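# Install the ticketed spare fan tray and secure it

## Task

Using the ticket and the two attached service-guide pages (work order pages 1 to 3), take the spare fan tray the ticket calls for and slide it into the slot the ticket gives, seat it fully, and drive in both of its screws. The slot not named must finish exactly as it was at the start, and every other fan tray must finish standing upright on the loose antistatic (ESD) tray on the shelf. Everything stays inside the work area: the switch's slots, the shelf beneath them, and the space above and between the two.

## Robot and tools

Robot: two arms, left_arm and right_arm. left_arm is the robot's own left and sits on the +y side; the names do not match image sides. Bases (URDF root): left_arm at (-0.028, +0.374, +1.075) m, right_arm at (-0.028, -0.374, +1.075) m, both yawed inward. Each arm ends in a two-finger parallel gripper. The fingers point along the gripper's +z axis and open and close along its y axis. end_effector_position is the midpoint between the pads, about 1 cm short of the fingertips.

Frame: one scene frame for everything. Origin on the floor (z = 0) under the centre of the robot's foot, +x straight ahead of the robot, +z up. Only the floor height is known; the switch and shelf may be rotated relative to the robot. Reported hand positions and orientations can be off by a few centimetres, more at long reach.

execute_actions(actions, cameras): actions is a list of actions; each action is a table of up to 15 rows, one row per 1/30 s step, and a short table repeats its last row until 15 steps pass. Each row is one flat list of 14 numbers, all in [-1, 1]: left_arm dx, dy, dz, rx, ry, rz, opening, then right_arm in the same order. dx to rz are offsets, not poses: they count from that arm's Hand target as it stood when the action began, along scene axes, with rotation about the hand's own position. Every row in an action uses that same start, so sending the same offset in a later action moves further. Scale: 1.0 = 0.6 m for dx, dy, dz, and 180 degrees for the rotation vector (rx, ry, rz). Opening is absolute: +1 fully open (0.094 m), -1 shut. Six zeros re-request the current Hand target; a 0 in the opening slot is a real command (half open), so resend the present opening to keep a grip. cameras lists names, ["all"], or []; images come only if asked for or if actions is empty.

move(target, speed, blend, opening_speed, grip_force, blocking, cameras): straight-line paths for both grippers. target is one 14-number row as above, or a list of up to 15 such rows; every row is an offset from the same starting Hand targets, not from the previous row. speed: path top speed in m/s, 0.002 to 4.3, default 0.25 (turning up to twice that in rad/s); one value or one per row. blend: corner rounding radius in m for lists; 0 means stop at each row. opening_speed: how fast the opening command changes, per second on the -1 to +1 scale, at least 0.2; use it to close gently. grip_force: newtons per finger pad, 10 to 50, one value or one per arm; it persists, starts at full, and lower values close slowly. blocking=false returns after about 0.5 s while the move continues. A move is capped at 10 s. Its result adds a move: line giving the ending (done, off_target, moving, held, fault) and limits (paced = pose clipped, held = steps withheld). done means within 10 mm and 2 degrees; neither done nor off_target tells you about contact.

wait(seconds 0 to 10, cameras) lets time pass with commands held. stop(cameras) brakes a running move. zoom_image(camera, region=[x0, y0, x1, y1]) enlarges part of the latest image of that camera, pixel coordinates from the top-left, at most 504 by 504. show_instructions() shows the reference pages (the ticket and guide pages). read_manual(section="licences") returns licence texts only. finished_scene(scene=1) ends the scene for good; the result must already hold without the robot touching it.

Cameras: cam_head_left and cam_head_right (fixed stereo pair on the head) and cam_left_wrist and cam_right_wrist (fisheye, on each hand), all 672x504. Wrist views can lag while the arm moves.

Result lines: end_effector_position (m) and end_effector_quat_wxyz per arm; Hand target, the last commanded pose after clipping, which the next offsets start from; Tool commands; grip_measured, the finger opening on the command scale (reads up to ~2.5 mm wide when empty, and somewhat narrower than a firmly held part); Joint positions (last number per arm is the opening in metres); Joint velocities (may be omitted when all are at noise level); joint torques (include gravity, noisy, joints 3 and 4 wrap at ±28 N m); Actions left; MOTOR HOT and OVER-TEMPERATURE FAULT warnings.

Behaviour to expect: each step the commanded orientation is limited to 40 degrees from the measured one, so make big turns in stages. Grippers often rest a few centimetres short of their targets because of friction and load; a repeat command or an extra offset closes the gap, waiting does not. Something blocking an arm makes it keep pushing until you command the target back past the gripper. Pressing on the grip past first contact ramps force, then jumps to the force limit.

Avoid: knocking or moving any object out of the work area, letting parts drop or fall, releasing a moving part, fast impacts or very hard pushes on the switch or shelf, and any contact or squeeze between the two arms or their grippers and wrist cameras (the clearance check does not guard those). Do not route a hand close past its own base; go around it. Holding loads, stretched-out arms or pushing toward unreachable poses heat motors; at 100 °C that arm drops everything and stops for 30 s or more, possibly with no warning.

Each tool is called in YAML: its name, and indented under it one key for each argument.

Reference images:

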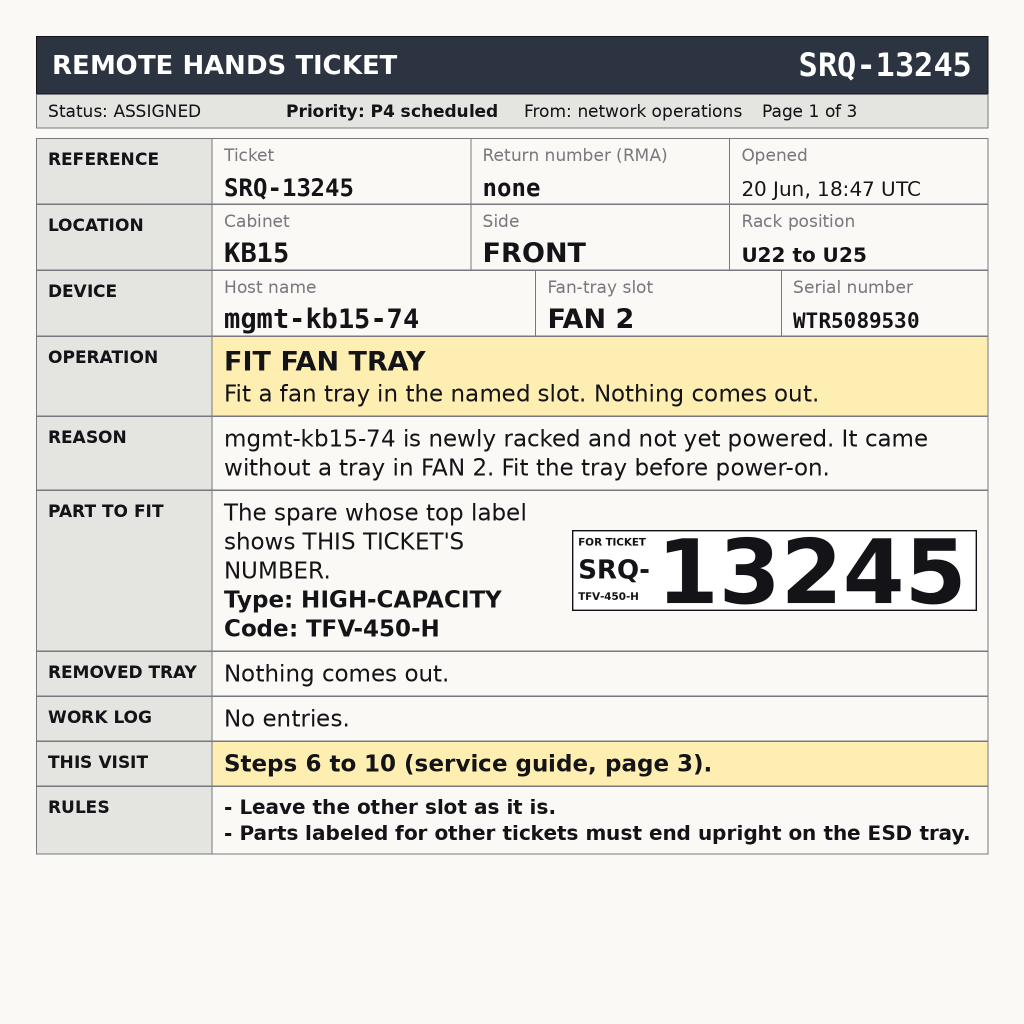

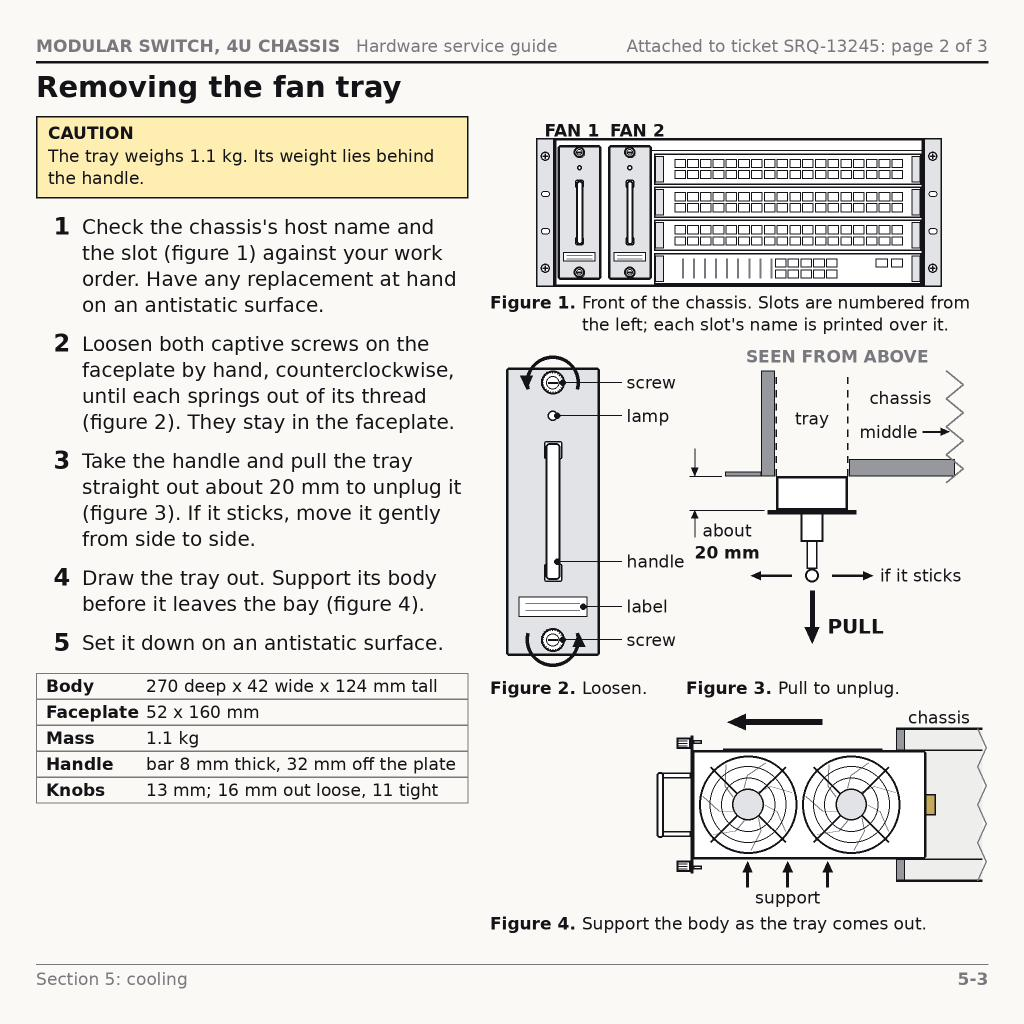

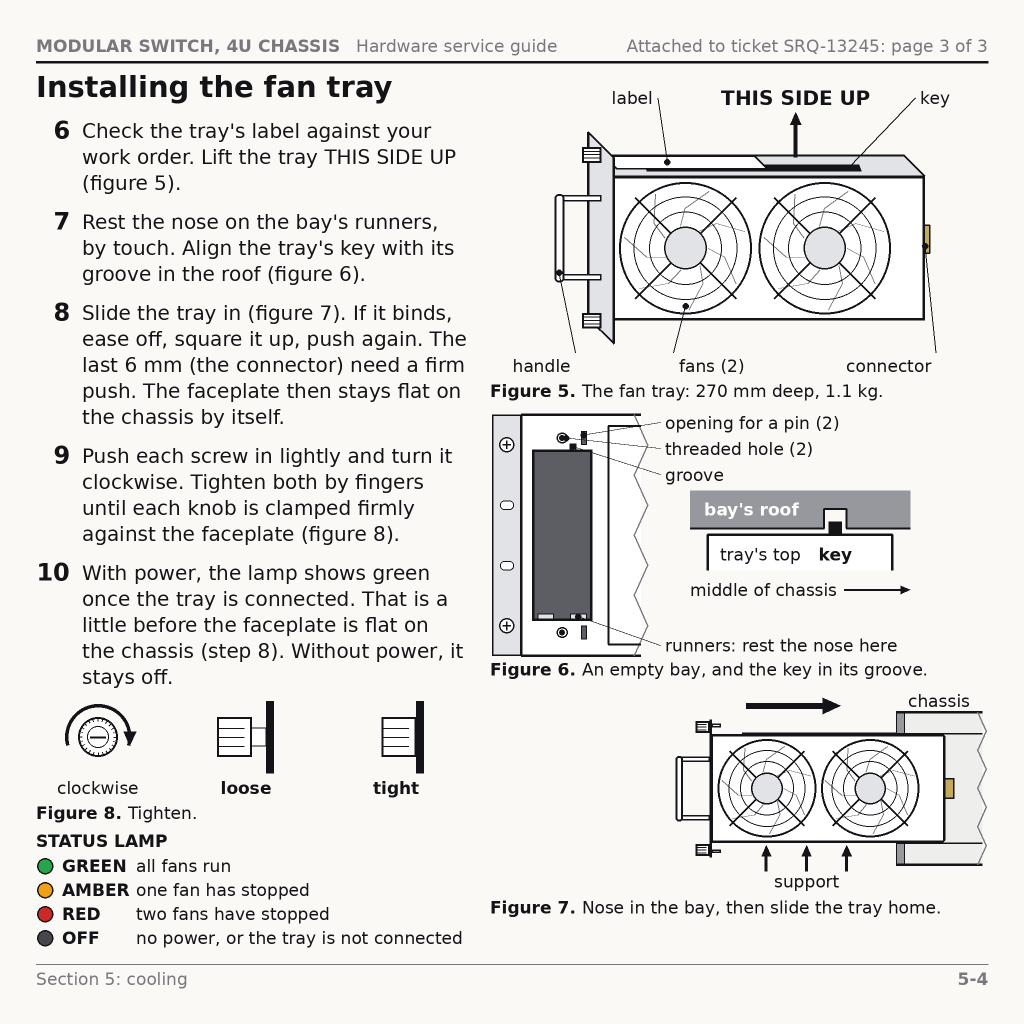

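## Session

execute_actions:
  actions: []

Scene clock: 0.00 s.
left_arm: end_effector_position=(+0.4461, -0.1897, +1.0859) grip_measured=+1.000 end_effector_quat_wxyz=(-0.010, +0.728, +0.686, -0.013) | right_arm: end_effector_position=(+0.4286, -0.5477, +1.1558) grip_measured=+1.000 end_effector_quat_wxyz=(+0.220, +0.778, +0.585, -0.059)
Joint positions: left_arm=[0.043 2.482 2.351 -1.458 0.026 0.765 0.094] | right_arm=[-1.14 1.58 1.03 -0.74 0.372 1.568 0.094]
Joint velocities: within noise
Joint torques (N m): no reading
Heat: left arm: hottest gripper 31 °C; right arm: hottest shoulder 30 °C.
Hand target: left_arm +0.4530, -0.1978, +1.1091; +0.014, +0.728, +0.686, -0.014 | right_arm +0.4379, -0.5499, +1.1634; +0.228, +0.778, +0.582, -0.052
Tool commands: left_gripper/opening=+1.0 right_gripper/opening=+1.0

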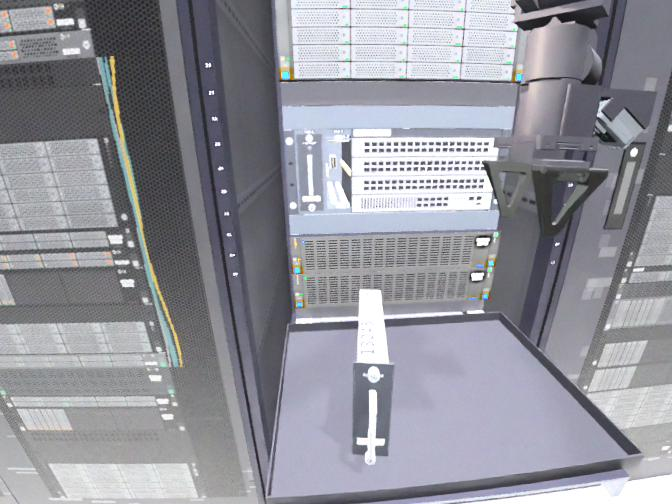

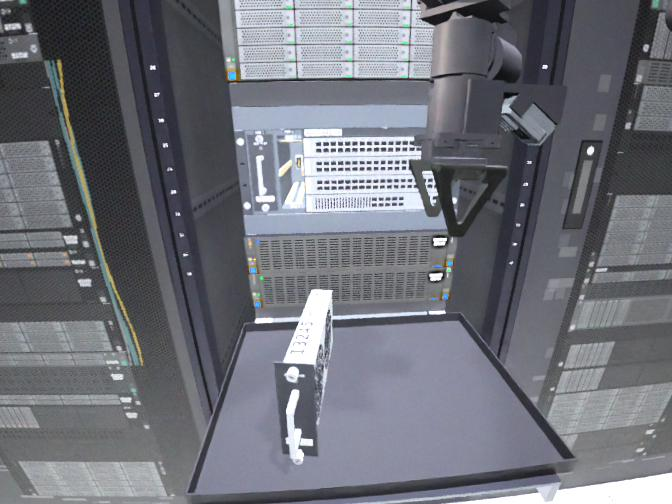

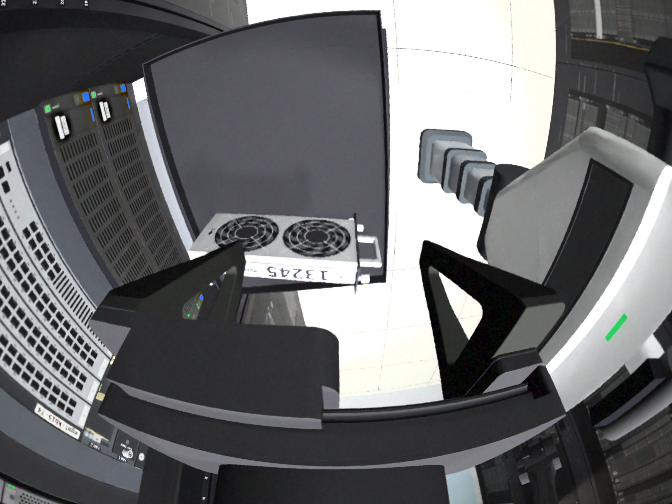

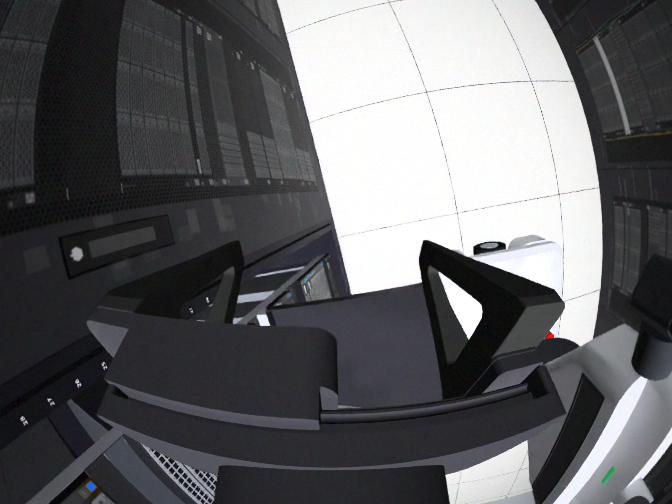

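zoom_image:
  camera: "cam_head_left"
  region: [270, 90, 410, 230]

zoom_image:
  camera: "cam_head_right"
  region: [230, 110, 350, 230]

zoom_image:
  camera: "cam_head_left"
  region: [270, 270, 470, 500]

zoom_image:
  camera: "cam_head_right"
  region: [200, 270, 400, 500]

zoom_image:
  camera: "cam_left_wrist"
  region: [140, 150, 400, 350]

Scaled by 3.600 from the camera's 672x504 image, which has a finer 960x720 frame.

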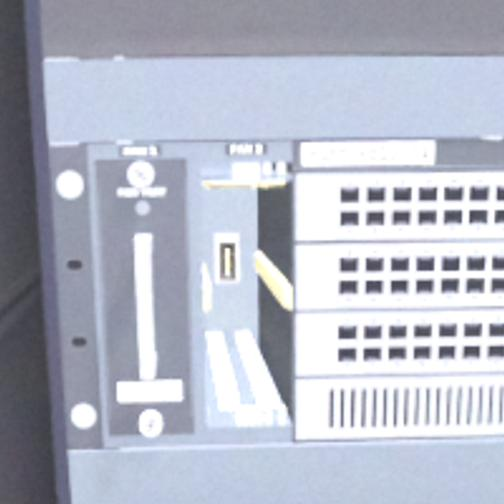

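Scaled by 4.200 from the camera's 672x504 image, which has a finer 960x720 frame.

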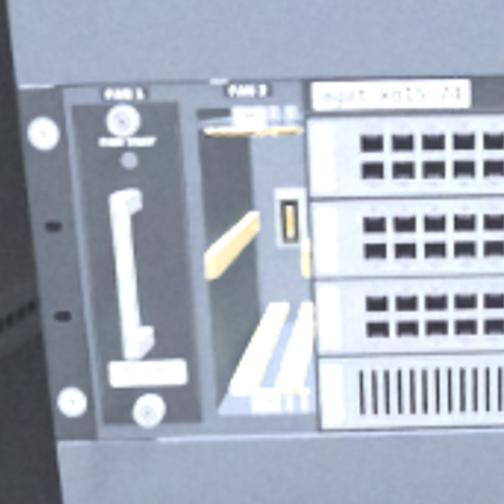

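Scaled by 2.191 from the camera's 672x504 image, which has a finer 960x720 frame.

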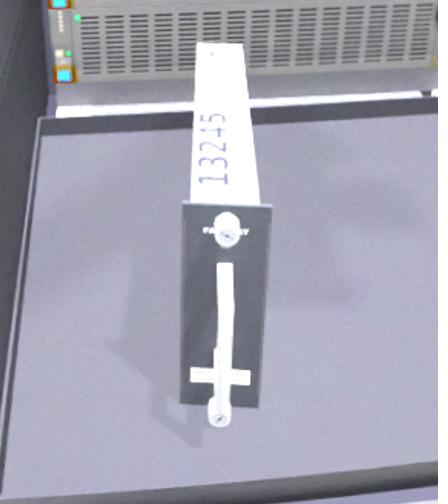

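Scaled by 2.191 from the camera's 672x504 image, which has a finer 960x720 frame.

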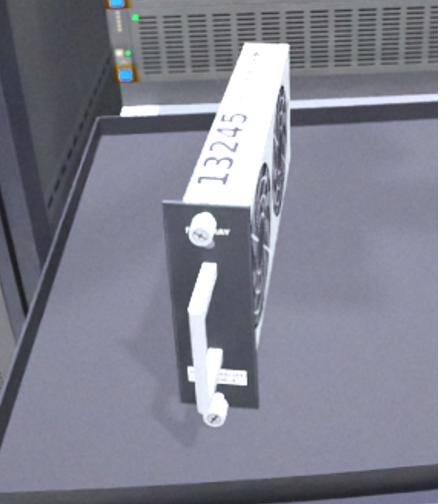

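Scaled by 1.938 from the camera's 672x504 image, which has a finer 960x720 frame.

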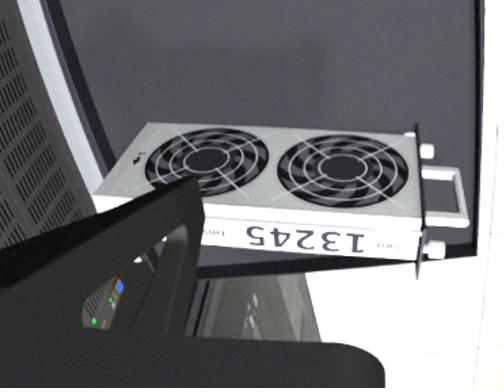

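move:
  target:
    - [-0.005,0.2963,0.068,0,0,0.477,1,0,0,0,0,0,0,1]
  cameras: ["all"]

Scene clock: 11.13 s.
left_arm: end_effector_position=(+0.4447, -0.0205, +1.1307) grip_measured=+1.000 end_effector_quat_wxyz=(+0.002, +0.073, +0.997, +0.009) | right_arm: end_effector_position=(+0.4286, -0.5477, +1.1558) grip_measured=+1.000 end_effector_quat_wxyz=(+0.220, +0.778, +0.585, -0.059)
Joint positions: left_arm=[0.207 2.055 1.709 -1.231 -0.019 -0.554 0.094] | right_arm=[-1.14 1.58 1.03 -0.74 0.372 1.568 0.094]
Joint torques (N m): left_arm=[1.14 -20.72 8.1 0.53 -0.11 -0.03] | right_arm=[-2.2 -11.05 9.88 0.85 0.31 0.01]
Heat: left arm: hottest shoulder 33 °C; right arm: hottest elbow 33 °C.
Hand target: left_arm +0.4500, -0.0201, +1.1497; +0.020, +0.066, +0.998, -0.001 | right_arm +0.4379, -0.5499, +1.1634; +0.228, +0.778, +0.582, -0.052
Off the commanded pose: left_arm 0.020 m, 2 deg | right_arm 0.012 m, 1 deg.
move: off_target (left_arm, right_arm)
camera_calibration:
cam_left_wrist: T_world_to_cam=[[-0.123092, -0.992077, -0.0251173, 0.059577], [-0.770727, 0.0796224, 0.632171, -0.37513], [-0.625163, 0.0971735, -0.774422, 1.28045], [0, 0, 0, 1]] pos_world=[0.518698, -0.0354518, 1.23025]

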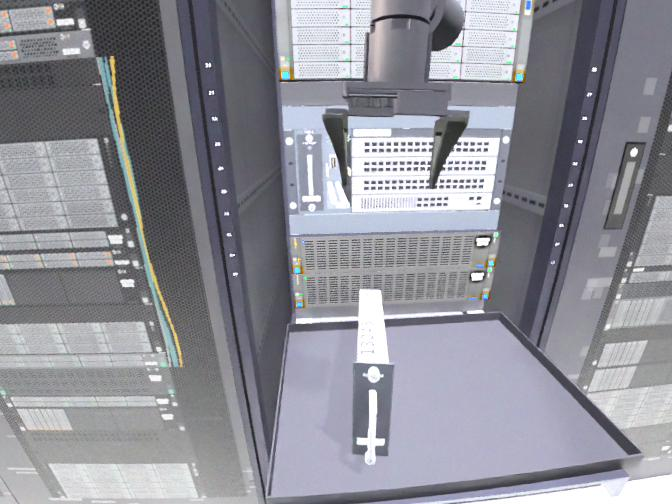

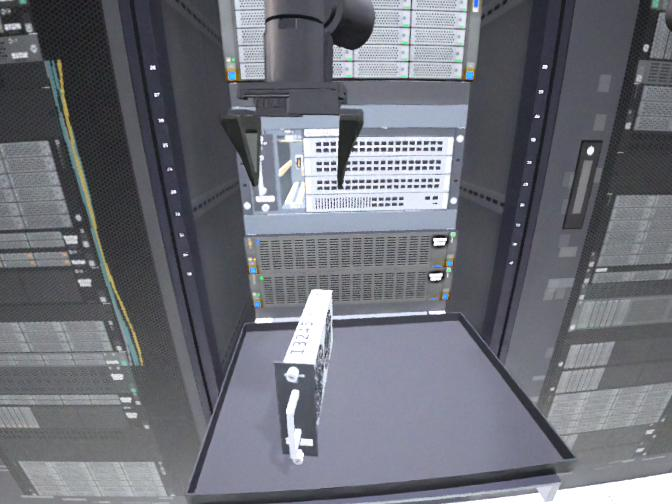

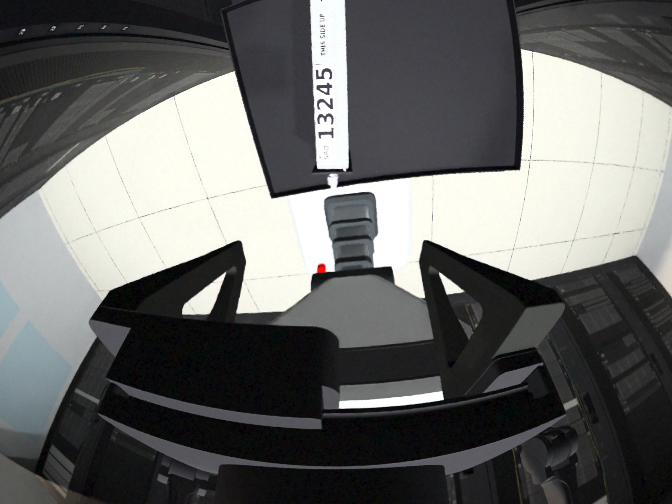

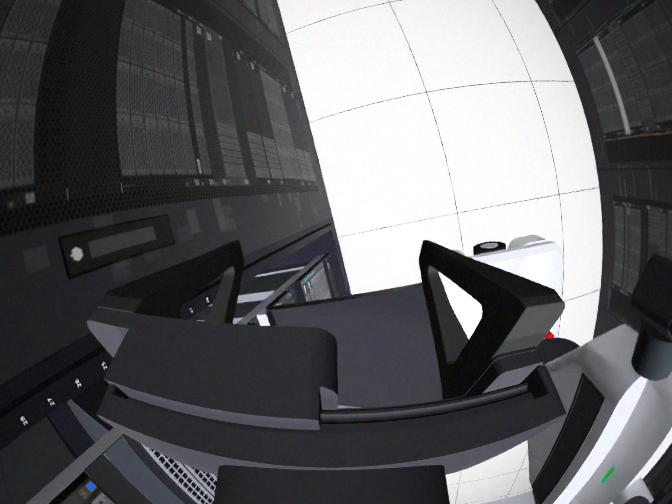

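move:
  target:
    - [0.145,0.016,-0.2,-0.0279,-0.2076,-0.0003,1,0,0,0,0,0,0,1]
  cameras: ["all"]

Scene clock: 14.83 s.
left_arm: end_effector_position=(+0.5301, -0.0130, +1.0250) grip_measured=+1.000 end_effector_quat_wxyz=(+0.332, +0.065, +0.941, -0.022) | right_arm: end_effector_position=(+0.4286, -0.5477, +1.1558) grip_measured=+1.000 end_effector_quat_wxyz=(+0.220, +0.778, +0.585, -0.059)
Joint positions: left_arm=[0.216 2.112 1.316 -0.173 -0.341 -0.448 0.094] | right_arm=[-1.14 1.58 1.03 -0.74 0.372 1.568 0.094]
Joint torques (N m): left_arm=[0.85 -17.2 6.97 1.7 -0.18 0.18] | right_arm=[-2.14 -11.05 9.91 0.87 0.31 0.01]
Heat: left arm: hottest shoulder 33 °C; right arm: hottest elbow 33 °C.
Hand target: left_arm +0.5369, -0.0105, +1.0297; +0.341, +0.062, +0.938, -0.023 | right_arm +0.4379, -0.5499, +1.1634; +0.228, +0.778, +0.582, -0.052
Off the commanded pose: left_arm 0.009 m, 1 deg | right_arm 0.012 m, 1 deg.
move: off_target (right_arm)
camera_calibration:
cam_left_wrist: T_world_to_cam=[[-0.114074, -0.993445, 0.00733216, 0.036814], [-0.993422, 0.114139, 0.00917909, 0.514035], [-0.00995581, -0.00623684, -0.999931, 1.1549], [0, 0, 0, 1]] pos_world=[0.526351, -0.0148957, 1.14983]

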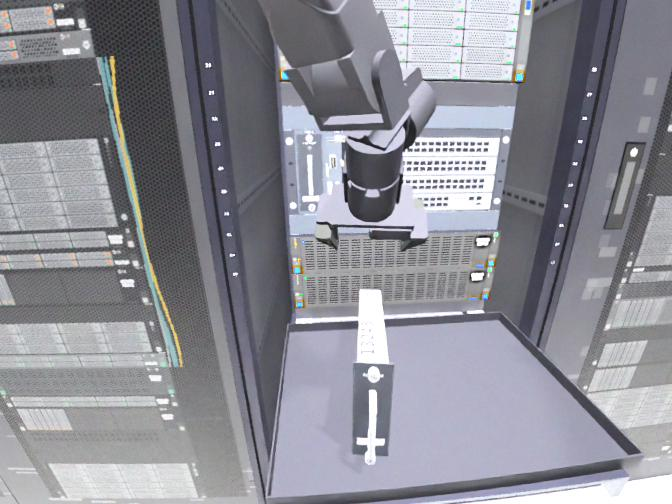

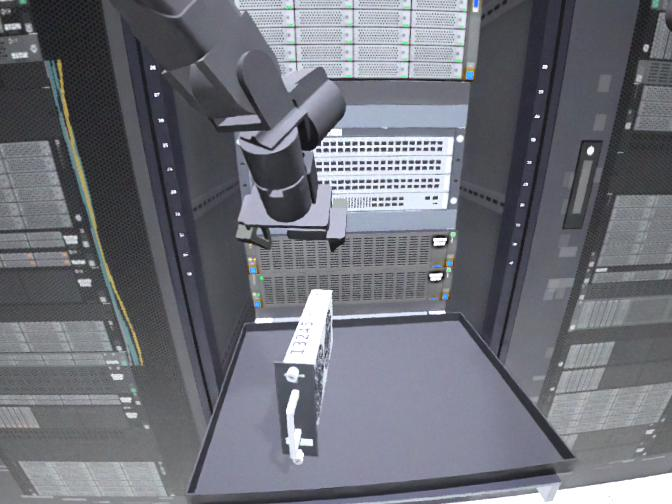

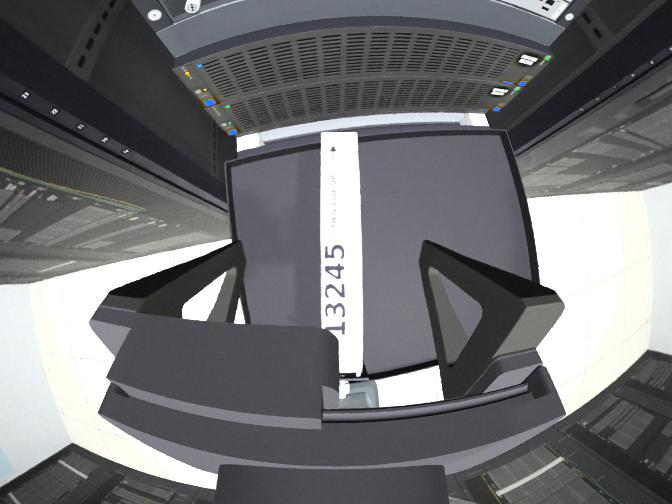

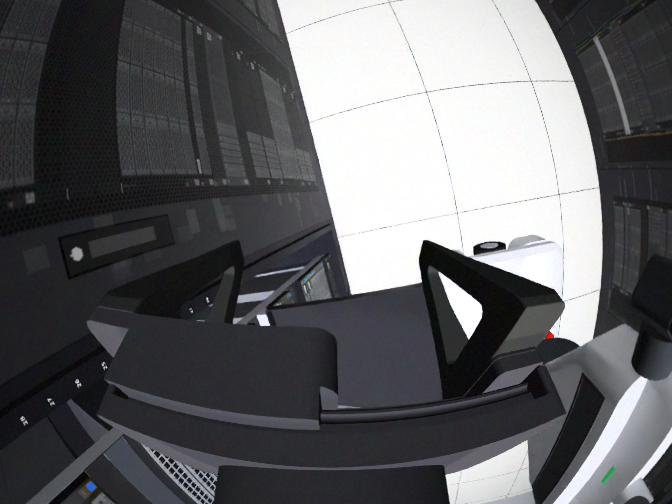

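move:
  target:
    - [-0.010,-0.0183,-0.2,0,0,0,1,0,0,0,0,0,0,1]
  cameras: ["cam_left_wrist","cam_head_left","cam_head_right"]

Scene clock: 17.50 s.
left_arm: end_effector_position=(+0.5111, +0.0019, +0.8833) grip_measured=+1.000 end_effector_quat_wxyz=(+0.313, +0.070, +0.947, -0.002) | right_arm: end_effector_position=(+0.4286, -0.5477, +1.1558) grip_measured=+1.000 end_effector_quat_wxyz=(+0.220, +0.778, +0.585, -0.059)
Joint positions: left_arm=[0.213 2.374 1.319 0.027 -0.352 -0.449 0.094] | right_arm=[-1.14 1.58 1.03 -0.74 0.372 1.568 0.094]
Joint torques (N m): left_arm=[-0.03 -18.78 8.23 1.54 -0.23 0.01] | right_arm=[-2.14 -11.05 9.88 0.87 0.31 0.01]
Heat: left arm: hottest shoulder 33 °C; right arm: hottest elbow 34 °C.
Hand target: left_arm +0.5310, -0.0215, +0.9097; +0.341, +0.062, +0.938, -0.023 | right_arm +0.4379, -0.5499, +1.1634; +0.228, +0.778, +0.582, -0.052
Off the commanded pose: left_arm 0.040 m, 4 deg | right_arm 0.012 m, 1 deg.
move: off_target (left_arm, right_arm)
camera_calibration:
cam_left_wrist: T_world_to_cam=[[-0.111145, -0.993303, -0.0315616, 0.0834092], [-0.992613, 0.109401, 0.0524523, 0.456167], [-0.0486481, 0.0371582, -0.998125, 1.03122], [0, 0, 0, 1]] pos_world=[0.512234, -0.00537272, 1.00799]
Images, in order (width x height): cam_head_left 672x504, cam_head_right 672x504, cam_left_wrist 672x504.

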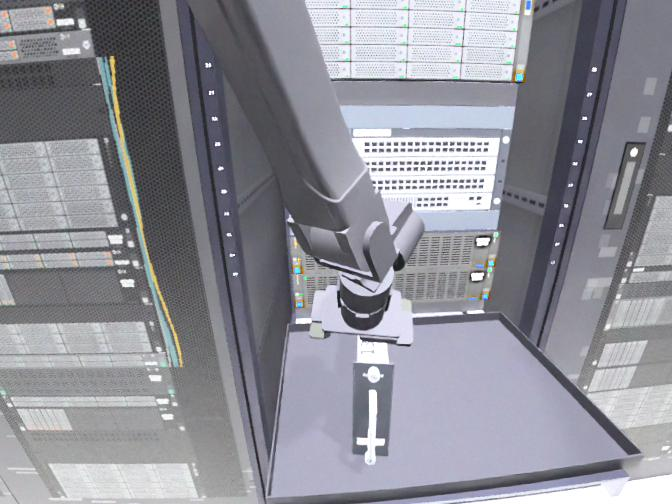

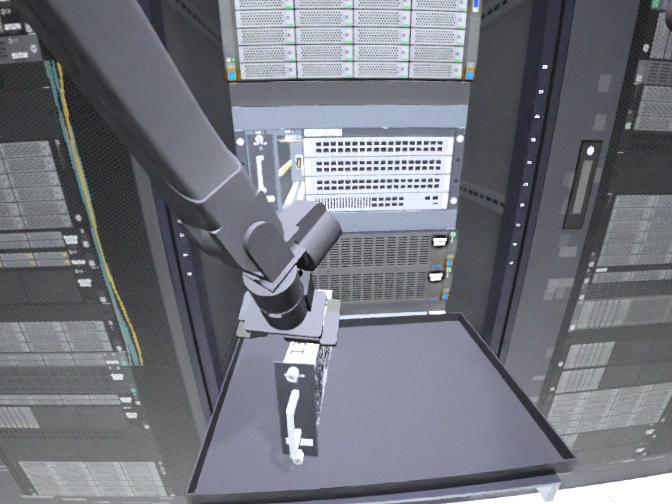

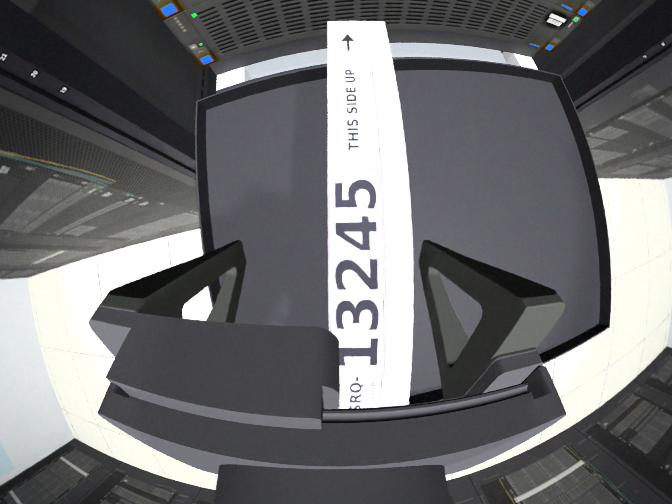

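move:
  target:
    - [0,0,0,0,0,0,1,0,0,0,0,0,0,1]
  cameras: ["cam_left_wrist"]

Scene clock: 18.37 s.
left_arm: end_effector_position=(+0.5111, +0.0019, +0.8833) grip_measured=+1.000 end_effector_quat_wxyz=(+0.313, +0.070, +0.947, -0.002) | right_arm: end_effector_position=(+0.4286, -0.5477, +1.1558) grip_measured=+1.000 end_effector_quat_wxyz=(+0.220, +0.778, +0.585, -0.059)
Joint positions: left_arm=[0.213 2.374 1.319 0.027 -0.352 -0.449 0.094] | right_arm=[-1.14 1.58 1.03 -0.74 0.372 1.568 0.094]
Joint torques (N m): left_arm=[-0.03 -19.6 8.24 1.59 -0.3 -0.1] | right_arm=[-2.2 -11.05 9.88 0.87 0.32 0]
Heat: left arm: hottest shoulder 33 °C; right arm: hottest elbow 34 °C.
Hand target: left_arm +0.5310, -0.0215, +0.9097; +0.341, +0.062, +0.938, -0.023 | right_arm +0.4379, -0.5499, +1.1634; +0.228, +0.778, +0.582, -0.052
Off the commanded pose: left_arm 0.041 m, 4 deg | right_arm 0.012 m, 1 deg.
move: off_target (left_arm, right_arm)
camera_calibration:
cam_left_wrist: T_world_to_cam=[[-0.111145, -0.993303, -0.0315616, 0.0834092], [-0.992613, 0.109401, 0.0524523, 0.456167], [-0.0486481, 0.0371582, -0.998125, 1.03122], [0, 0, 0, 1]] pos_world=[0.512234, -0.00537272, 1.00799]
Images, in order (width x height): cam_left_wrist 672x504.

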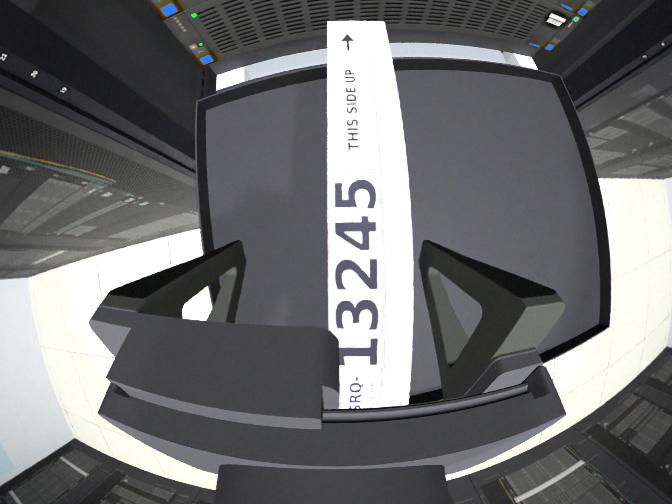

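move:
  target:
    - [0.022,-0.032,0.035,-0.0155,-0.0177,0,1,0,0,0,0,0,0,1]
  cameras: ["cam_left_wrist"]

Scene clock: 19.83 s.
left_arm: end_effector_position=(+0.5203, -0.0147, +0.8952) grip_measured=+1.000 end_effector_quat_wxyz=(+0.335, +0.065, +0.940, -0.019) | right_arm: end_effector_position=(+0.4286, -0.5477, +1.1558) grip_measured=+1.000 end_effector_quat_wxyz=(+0.220, +0.778, +0.585, -0.059)
Joint positions: left_arm=[0.201 2.372 1.337 0.064 -0.357 -0.457 0.094] | right_arm=[-1.14 1.58 1.03 -0.74 0.372 1.568 0.094]
Joint torques (N m): left_arm=[0.67 -20.42 8.7 1.63 -0.28 -0.03] | right_arm=[-2.2 -11.05 9.88 0.87 0.31 0]
Heat: left arm: hottest shoulder 33 °C; right arm: hottest elbow 34 °C.
Hand target: left_arm +0.5443, -0.0407, +0.9309; +0.368, +0.055, +0.927, -0.044 | right_arm +0.4379, -0.5499, +1.1634; +0.228, +0.778, +0.582, -0.052
Off the commanded pose: left_arm 0.050 m, 5 deg | right_arm 0.012 m, 1 deg.
move: off_target (left_arm, right_arm)
camera_calibration:
cam_left_wrist: T_world_to_cam=[[-0.11251, -0.993649, 0.00149684, 0.0394165], [-0.993645, 0.112515, 0.00319064, 0.51116], [-0.00333879, -0.00112835, -0.999994, 1.02172], [0, 0, 0, 1]] pos_world=[0.515758, -0.017194, 1.02002]
Images, in order (width x height): cam_left_wrist 672x504.

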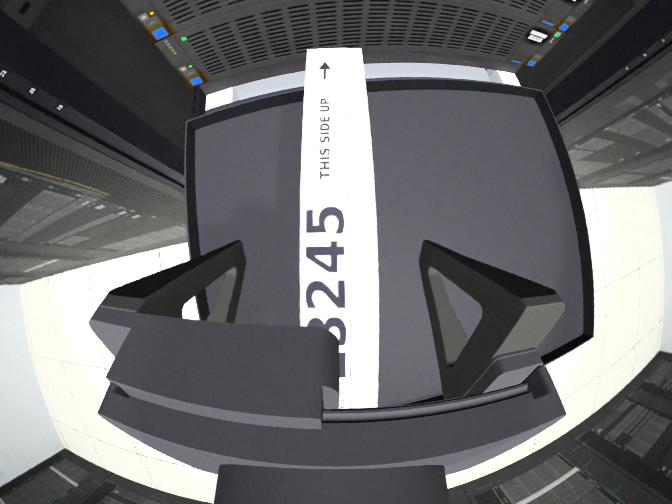

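move:
  target:
    - [0.0,-0.006,-0.06,0,0,0,1,0,0,0,0,0,0,1]
  cameras: ["cam_left_wrist"]
  speed: 0.1

Scene clock: 21.20 s.
left_arm: end_effector_position=(+0.5290, -0.0239, +0.8798) grip_measured=+1.000 end_effector_quat_wxyz=(+0.347, +0.061, +0.935, -0.027) | right_arm: end_effector_position=(+0.4286, -0.5477, +1.1558) grip_measured=+1.000 end_effector_quat_wxyz=(+0.220, +0.778, +0.585, -0.059)
Joint positions: left_arm=[0.199 2.425 1.377 0.107 -0.36 -0.461 0.094] | right_arm=[-1.14 1.58 1.03 -0.74 0.372 1.568 0.094]
Joint torques (N m): left_arm=[-0.15 -19.19 8.51 1.68 -0.26 -0.06] | right_arm=[-2.2 -11.05 9.88 0.87 0.31 0.01]
Heat: left arm: hottest shoulder 33 °C; right arm: hottest elbow 35 °C.
Hand target: left_arm +0.5443, -0.0443, +0.8949; +0.369, +0.055, +0.927, -0.044 | right_arm +0.4379, -0.5499, +1.1634; +0.228, +0.778, +0.582, -0.052
Off the commanded pose: left_arm 0.030 m, 3 deg | right_arm 0.012 m, 1 deg.
move: off_target (left_arm, right_arm)
camera_calibration:
cam_left_wrist: T_world_to_cam=[[-0.110956, -0.993652, 0.0185412, 0.0154715], [-0.993605, 0.11052, -0.0231249, 0.54391], [0.0209289, -0.0209885, -0.999561, 0.992582], [0, 0, 0, 1]] pos_world=[0.521375, -0.0239067, 1.00444]
Images, in order (width x height): cam_left_wrist 672x504.

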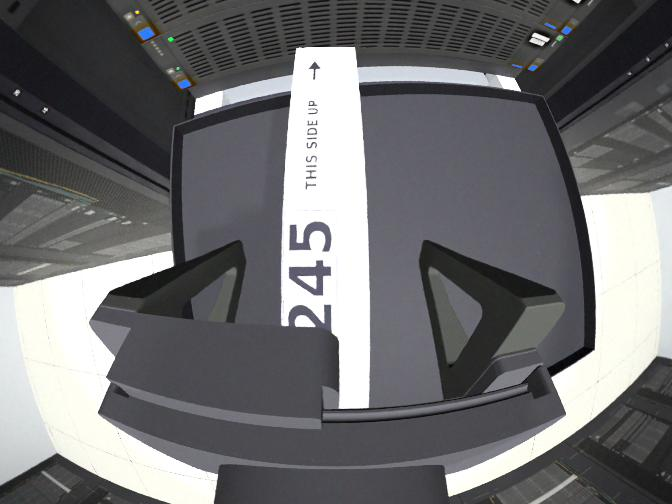

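move:
  target:
    - [-0.010,0.004,-0.056,0,0,0,1,0,0,0,0,0,0,1]
  cameras: ["cam_left_wrist"]
  speed: 0.1

Scene clock: 22.37 s.
left_arm: end_effector_position=(+0.5296, -0.0278, +0.8593) grip_measured=+1.000 end_effector_quat_wxyz=(+0.357, +0.058, +0.932, -0.033) | right_arm: end_effector_position=(+0.4286, -0.5477, +1.1558) grip_measured=+1.000 end_effector_quat_wxyz=(+0.220, +0.778, +0.585, -0.059)
Joint positions: left_arm=[0.194 2.478 1.395 0.164 -0.365 -0.465 0.094] | right_arm=[-1.14 1.58 1.03 -0.74 0.372 1.568 0.094]
Joint torques (N m): left_arm=[0.26 -15.85 7.88 1.55 -0.17 -0.06] | right_arm=[-2.14 -11.11 9.88 0.87 0.31 0]
Heat: left arm: hottest shoulder 34 °C; right arm: hottest elbow 35 °C.
Hand target: left_arm +0.5383, -0.0419, +0.8613; +0.369, +0.054, +0.927, -0.044 | right_arm +0.4379, -0.5499, +1.1634; +0.228, +0.778, +0.582, -0.052
Off the commanded pose: left_arm 0.017 m, 2 deg | right_arm 0.012 m, 1 deg.
move: off_target (left_arm, right_arm)
camera_calibration:
cam_left_wrist: T_world_to_cam=[[-0.110321, -0.993414, 0.0309641, 0.00101307], [-0.993075, 0.10891, -0.044062, 0.562173], [0.0403995, -0.0356107, -0.998549, 0.960502], [0, 0, 0, 1]] pos_world=[0.519588, -0.0260157, 0.983848]
Images, in order (width x height): cam_left_wrist 672x504.

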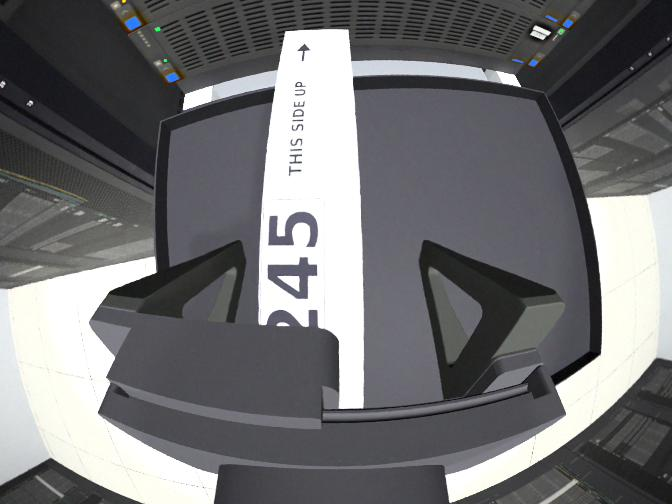

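move:
  target:
    - [-0.006,0.015,-0.025,0.0140,0.0160,0,1,0,0,0,0,0,0,1]
  cameras: ["cam_left_wrist"]
  speed: 0.1

Scene clock: 23.67 s.
left_arm: end_effector_position=(+0.5310, -0.0293, +0.8555) grip_measured=+1.000 end_effector_quat_wxyz=(+0.347, +0.061, +0.936, -0.026) | right_arm: end_effector_position=(+0.4286, -0.5477, +1.1558) grip_measured=+1.000 end_effector_quat_wxyz=(+0.220, +0.778, +0.585, -0.059)
Joint positions: left_arm=[0.194 2.487 1.421 0.121 -0.363 -0.465 0.094] | right_arm=[-1.14 1.58 1.03 -0.74 0.372 1.568 0.094]
Joint torques (N m): left_arm=[0.67 -16.79 7.72 0.88 -0.07 0.05] | right_arm=[-2.2 -10.99 9.88 0.85 0.31 0.01]
Heat: left arm: hottest shoulder 34 °C; right arm: hottest elbow 35 °C.
Hand target: left_arm +0.5345, -0.0327, +0.8460; +0.344, +0.061, +0.937, -0.025 | right_arm +0.4379, -0.5499, +1.1634; +0.228, +0.778, +0.582, -0.052
Off the commanded pose: left_arm 0.011 m, 0 deg | right_arm 0.012 m, 1 deg.
move: off_target (left_arm, right_arm)
camera_calibration:
cam_left_wrist: T_world_to_cam=[[-0.110565, -0.99373, 0.0166221, 0.0121756], [-0.993675, 0.110198, -0.0215885, 0.544687], [0.0196214, -0.0189039, -0.999629, 0.969037], [0, 0, 0, 1]] pos_world=[0.523575, -0.0296058, 0.980234]
Images, in order (width x height): cam_left_wrist 672x504.

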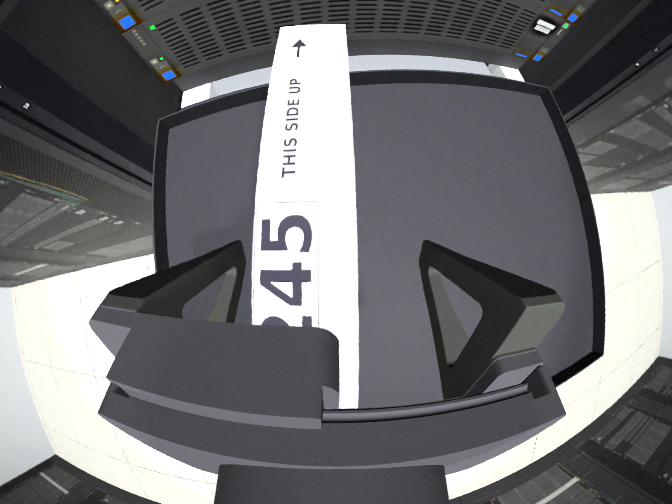

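move:
  target:
    - [-0.010,0.030,-0.012,0,0,0,1,0,0,0,0,0,0,1]
  cameras: ["cam_left_wrist"]
  speed: 0.1

Scene clock: 24.90 s.
left_arm: end_effector_position=(+0.5318, -0.0309, +0.8556) grip_measured=+1.000 end_effector_quat_wxyz=(+0.353, +0.060, +0.933, -0.035) | right_arm: end_effector_position=(+0.4286, -0.5477, +1.1558) grip_measured=+1.000 end_effector_quat_wxyz=(+0.220, +0.778, +0.585, -0.059)
Joint positions: left_arm=[0.195 2.489 1.413 0.153 -0.354 -0.464 0.094] | right_arm=[-1.14 1.58 1.03 -0.74 0.372 1.568 0.094]
Joint torques (N m): left_arm=[0.73 -16.32 4.12 1.48 -0.03 0.17] | right_arm=[-2.26 -10.99 9.88 0.85 0.31 0.01]
Heat: left arm: hottest shoulder 34 °C; right arm: hottest elbow 35 °C.
Hand target: left_arm +0.5285, -0.0148, +0.8389; +0.344, +0.061, +0.937, -0.025 | right_arm +0.4379, -0.5499, +1.1634; +0.228, +0.778, +0.582, -0.052
Off the commanded pose: left_arm 0.024 m, 2 deg | right_arm 0.012 m, 1 deg.
move: off_target (left_arm, right_arm)
camera_calibration:
cam_left_wrist: T_world_to_cam=[[-0.115659, -0.992683, 0.0346978, -0.00213644], [-0.992791, 0.114425, -0.0356823, 0.557375], [0.0314509, -0.0385747, -0.998761, 0.961388], [0, 0, 0, 1]] pos_world=[0.522873, -0.0288131, 0.980159]
Images, in order (width x height): cam_left_wrist 672x504.

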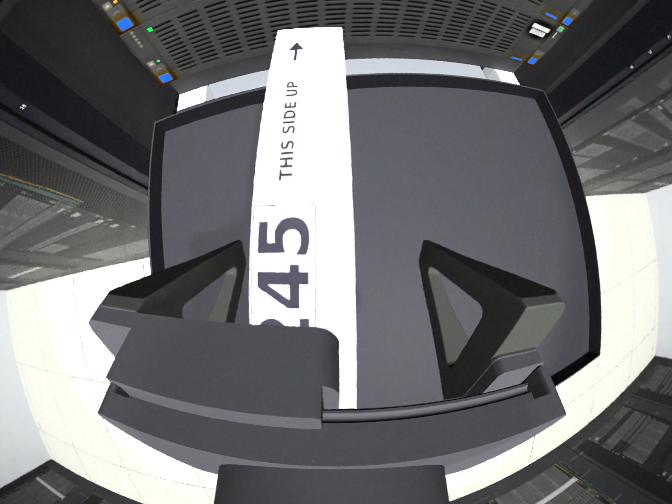

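move:
  target:
    - [-0.005,0.025,-0.005,0,0,0,1,0,0,0,0,0,0,1]
  cameras: ["cam_left_wrist"]
  speed: 0.1

Scene clock: 26.17 s.
left_arm: end_effector_position=(+0.5319, -0.0276, +0.8562) grip_measured=+1.000 end_effector_quat_wxyz=(+0.361, +0.058, +0.930, -0.047) | right_arm: end_effector_position=(+0.4286, -0.5477, +1.1558) grip_measured=+1.000 end_effector_quat_wxyz=(+0.220, +0.778, +0.585, -0.059)
Joint positions: left_arm=[0.202 2.487 1.39 0.202 -0.341 -0.459 0.094] | right_arm=[-1.14 1.58 1.03 -0.74 0.372 1.568 0.094]
Joint torques (N m): left_arm=[2.96 -17.32 2.95 0.98 -0.15 0.23] | right_arm=[-2.2 -11.05 9.89 0.87 0.31 0]
Heat: left arm: hottest shoulder 34 °C; right arm: hottest elbow 35 °C.
Hand target: left_arm +0.5257, +0.0002, +0.8360; +0.344, +0.061, +0.937, -0.025 | right_arm +0.4379, -0.5499, +1.1634; +0.228, +0.778, +0.582, -0.052
Off the commanded pose: left_arm 0.035 m, 3 deg | right_arm 0.012 m, 1 deg.
move: off_target (left_arm, right_arm)
camera_calibration:
cam_left_wrist: T_world_to_cam=[[-0.121017, -0.991094, 0.0555579, -0.0137361], [-0.991556, 0.118067, -0.0536353, 0.571921], [0.0465981, -0.0615796, -0.997014, 0.951891], [0, 0, 0, 1]] pos_world=[0.521073, -0.0225217, 0.980487]
Images, in order (width x height): cam_left_wrist 672x504.

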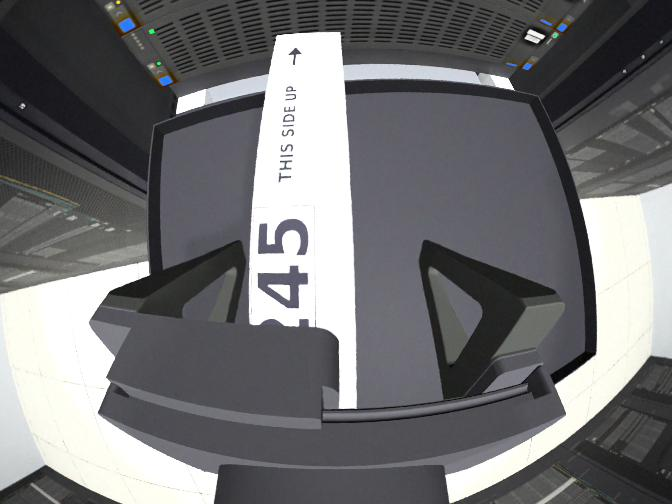

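move:
  target:
    - [0.0,0.0,0.04,0,0,0,1,0,0,0,0,0,0,1]
    - [-0.005,0.01,-0.03,0,0,0,1,0,0,0,0,0,0,1]
  cameras: ["cam_left_wrist"]
  speed: 0.2

Scene clock: 29.43 s.
left_arm: end_effector_position=(+0.5300, -0.0172, +0.8590) grip_measured=+1.000 end_effector_quat_wxyz=(+0.365, +0.057, +0.928, -0.048) | right_arm: end_effector_position=(+0.4286, -0.5477, +1.1558) grip_measured=+1.000 end_effector_quat_wxyz=(+0.220, +0.778, +0.585, -0.059)
Joint positions: left_arm=[0.212 2.472 1.353 0.238 -0.338 -0.45 0.094] | right_arm=[-1.14 1.58 1.03 -0.74 0.372 1.568 0.094]
Joint torques (N m): left_arm=[1.61 -13.74 5.08 1.1 -0.13 0.17] | right_arm=[-2.2 -11.05 9.89 0.85 0.31 0.01]
Heat: left arm: hottest shoulder 34 °C; right arm: hottest elbow 36 °C.
Hand target: left_arm +0.5226, +0.0061, +0.8180; +0.344, +0.061, +0.937, -0.025 | right_arm +0.4379, -0.5499, +1.1634; +0.228, +0.778, +0.582, -0.052
Off the commanded pose: left_arm 0.048 m, 4 deg | right_arm 0.012 m, 1 deg.
move: off_target (left_arm, right_arm)
camera_calibration:
cam_left_wrist: T_world_to_cam=[[-0.120062, -0.990991, 0.0593475, -0.00758762], [-0.99116, 0.116254, -0.0639248, 0.577598], [0.0564495, -0.0664978, -0.996188, 0.949534], [0, 0, 0, 1]] pos_world=[0.517981, -0.0115254, 0.983288]
Images, in order (width x height): cam_left_wrist 672x504.

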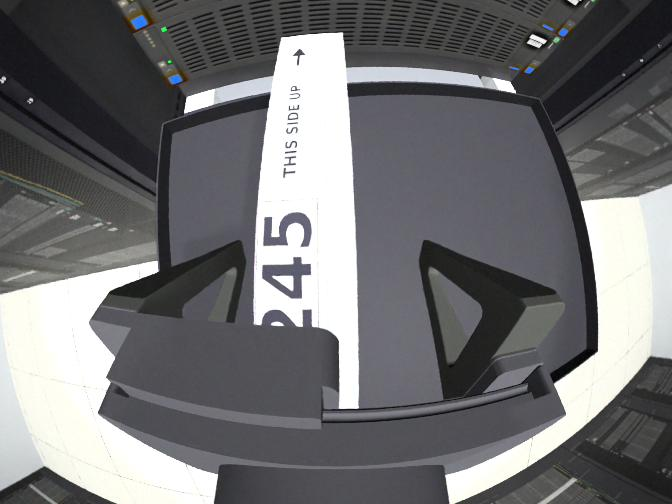

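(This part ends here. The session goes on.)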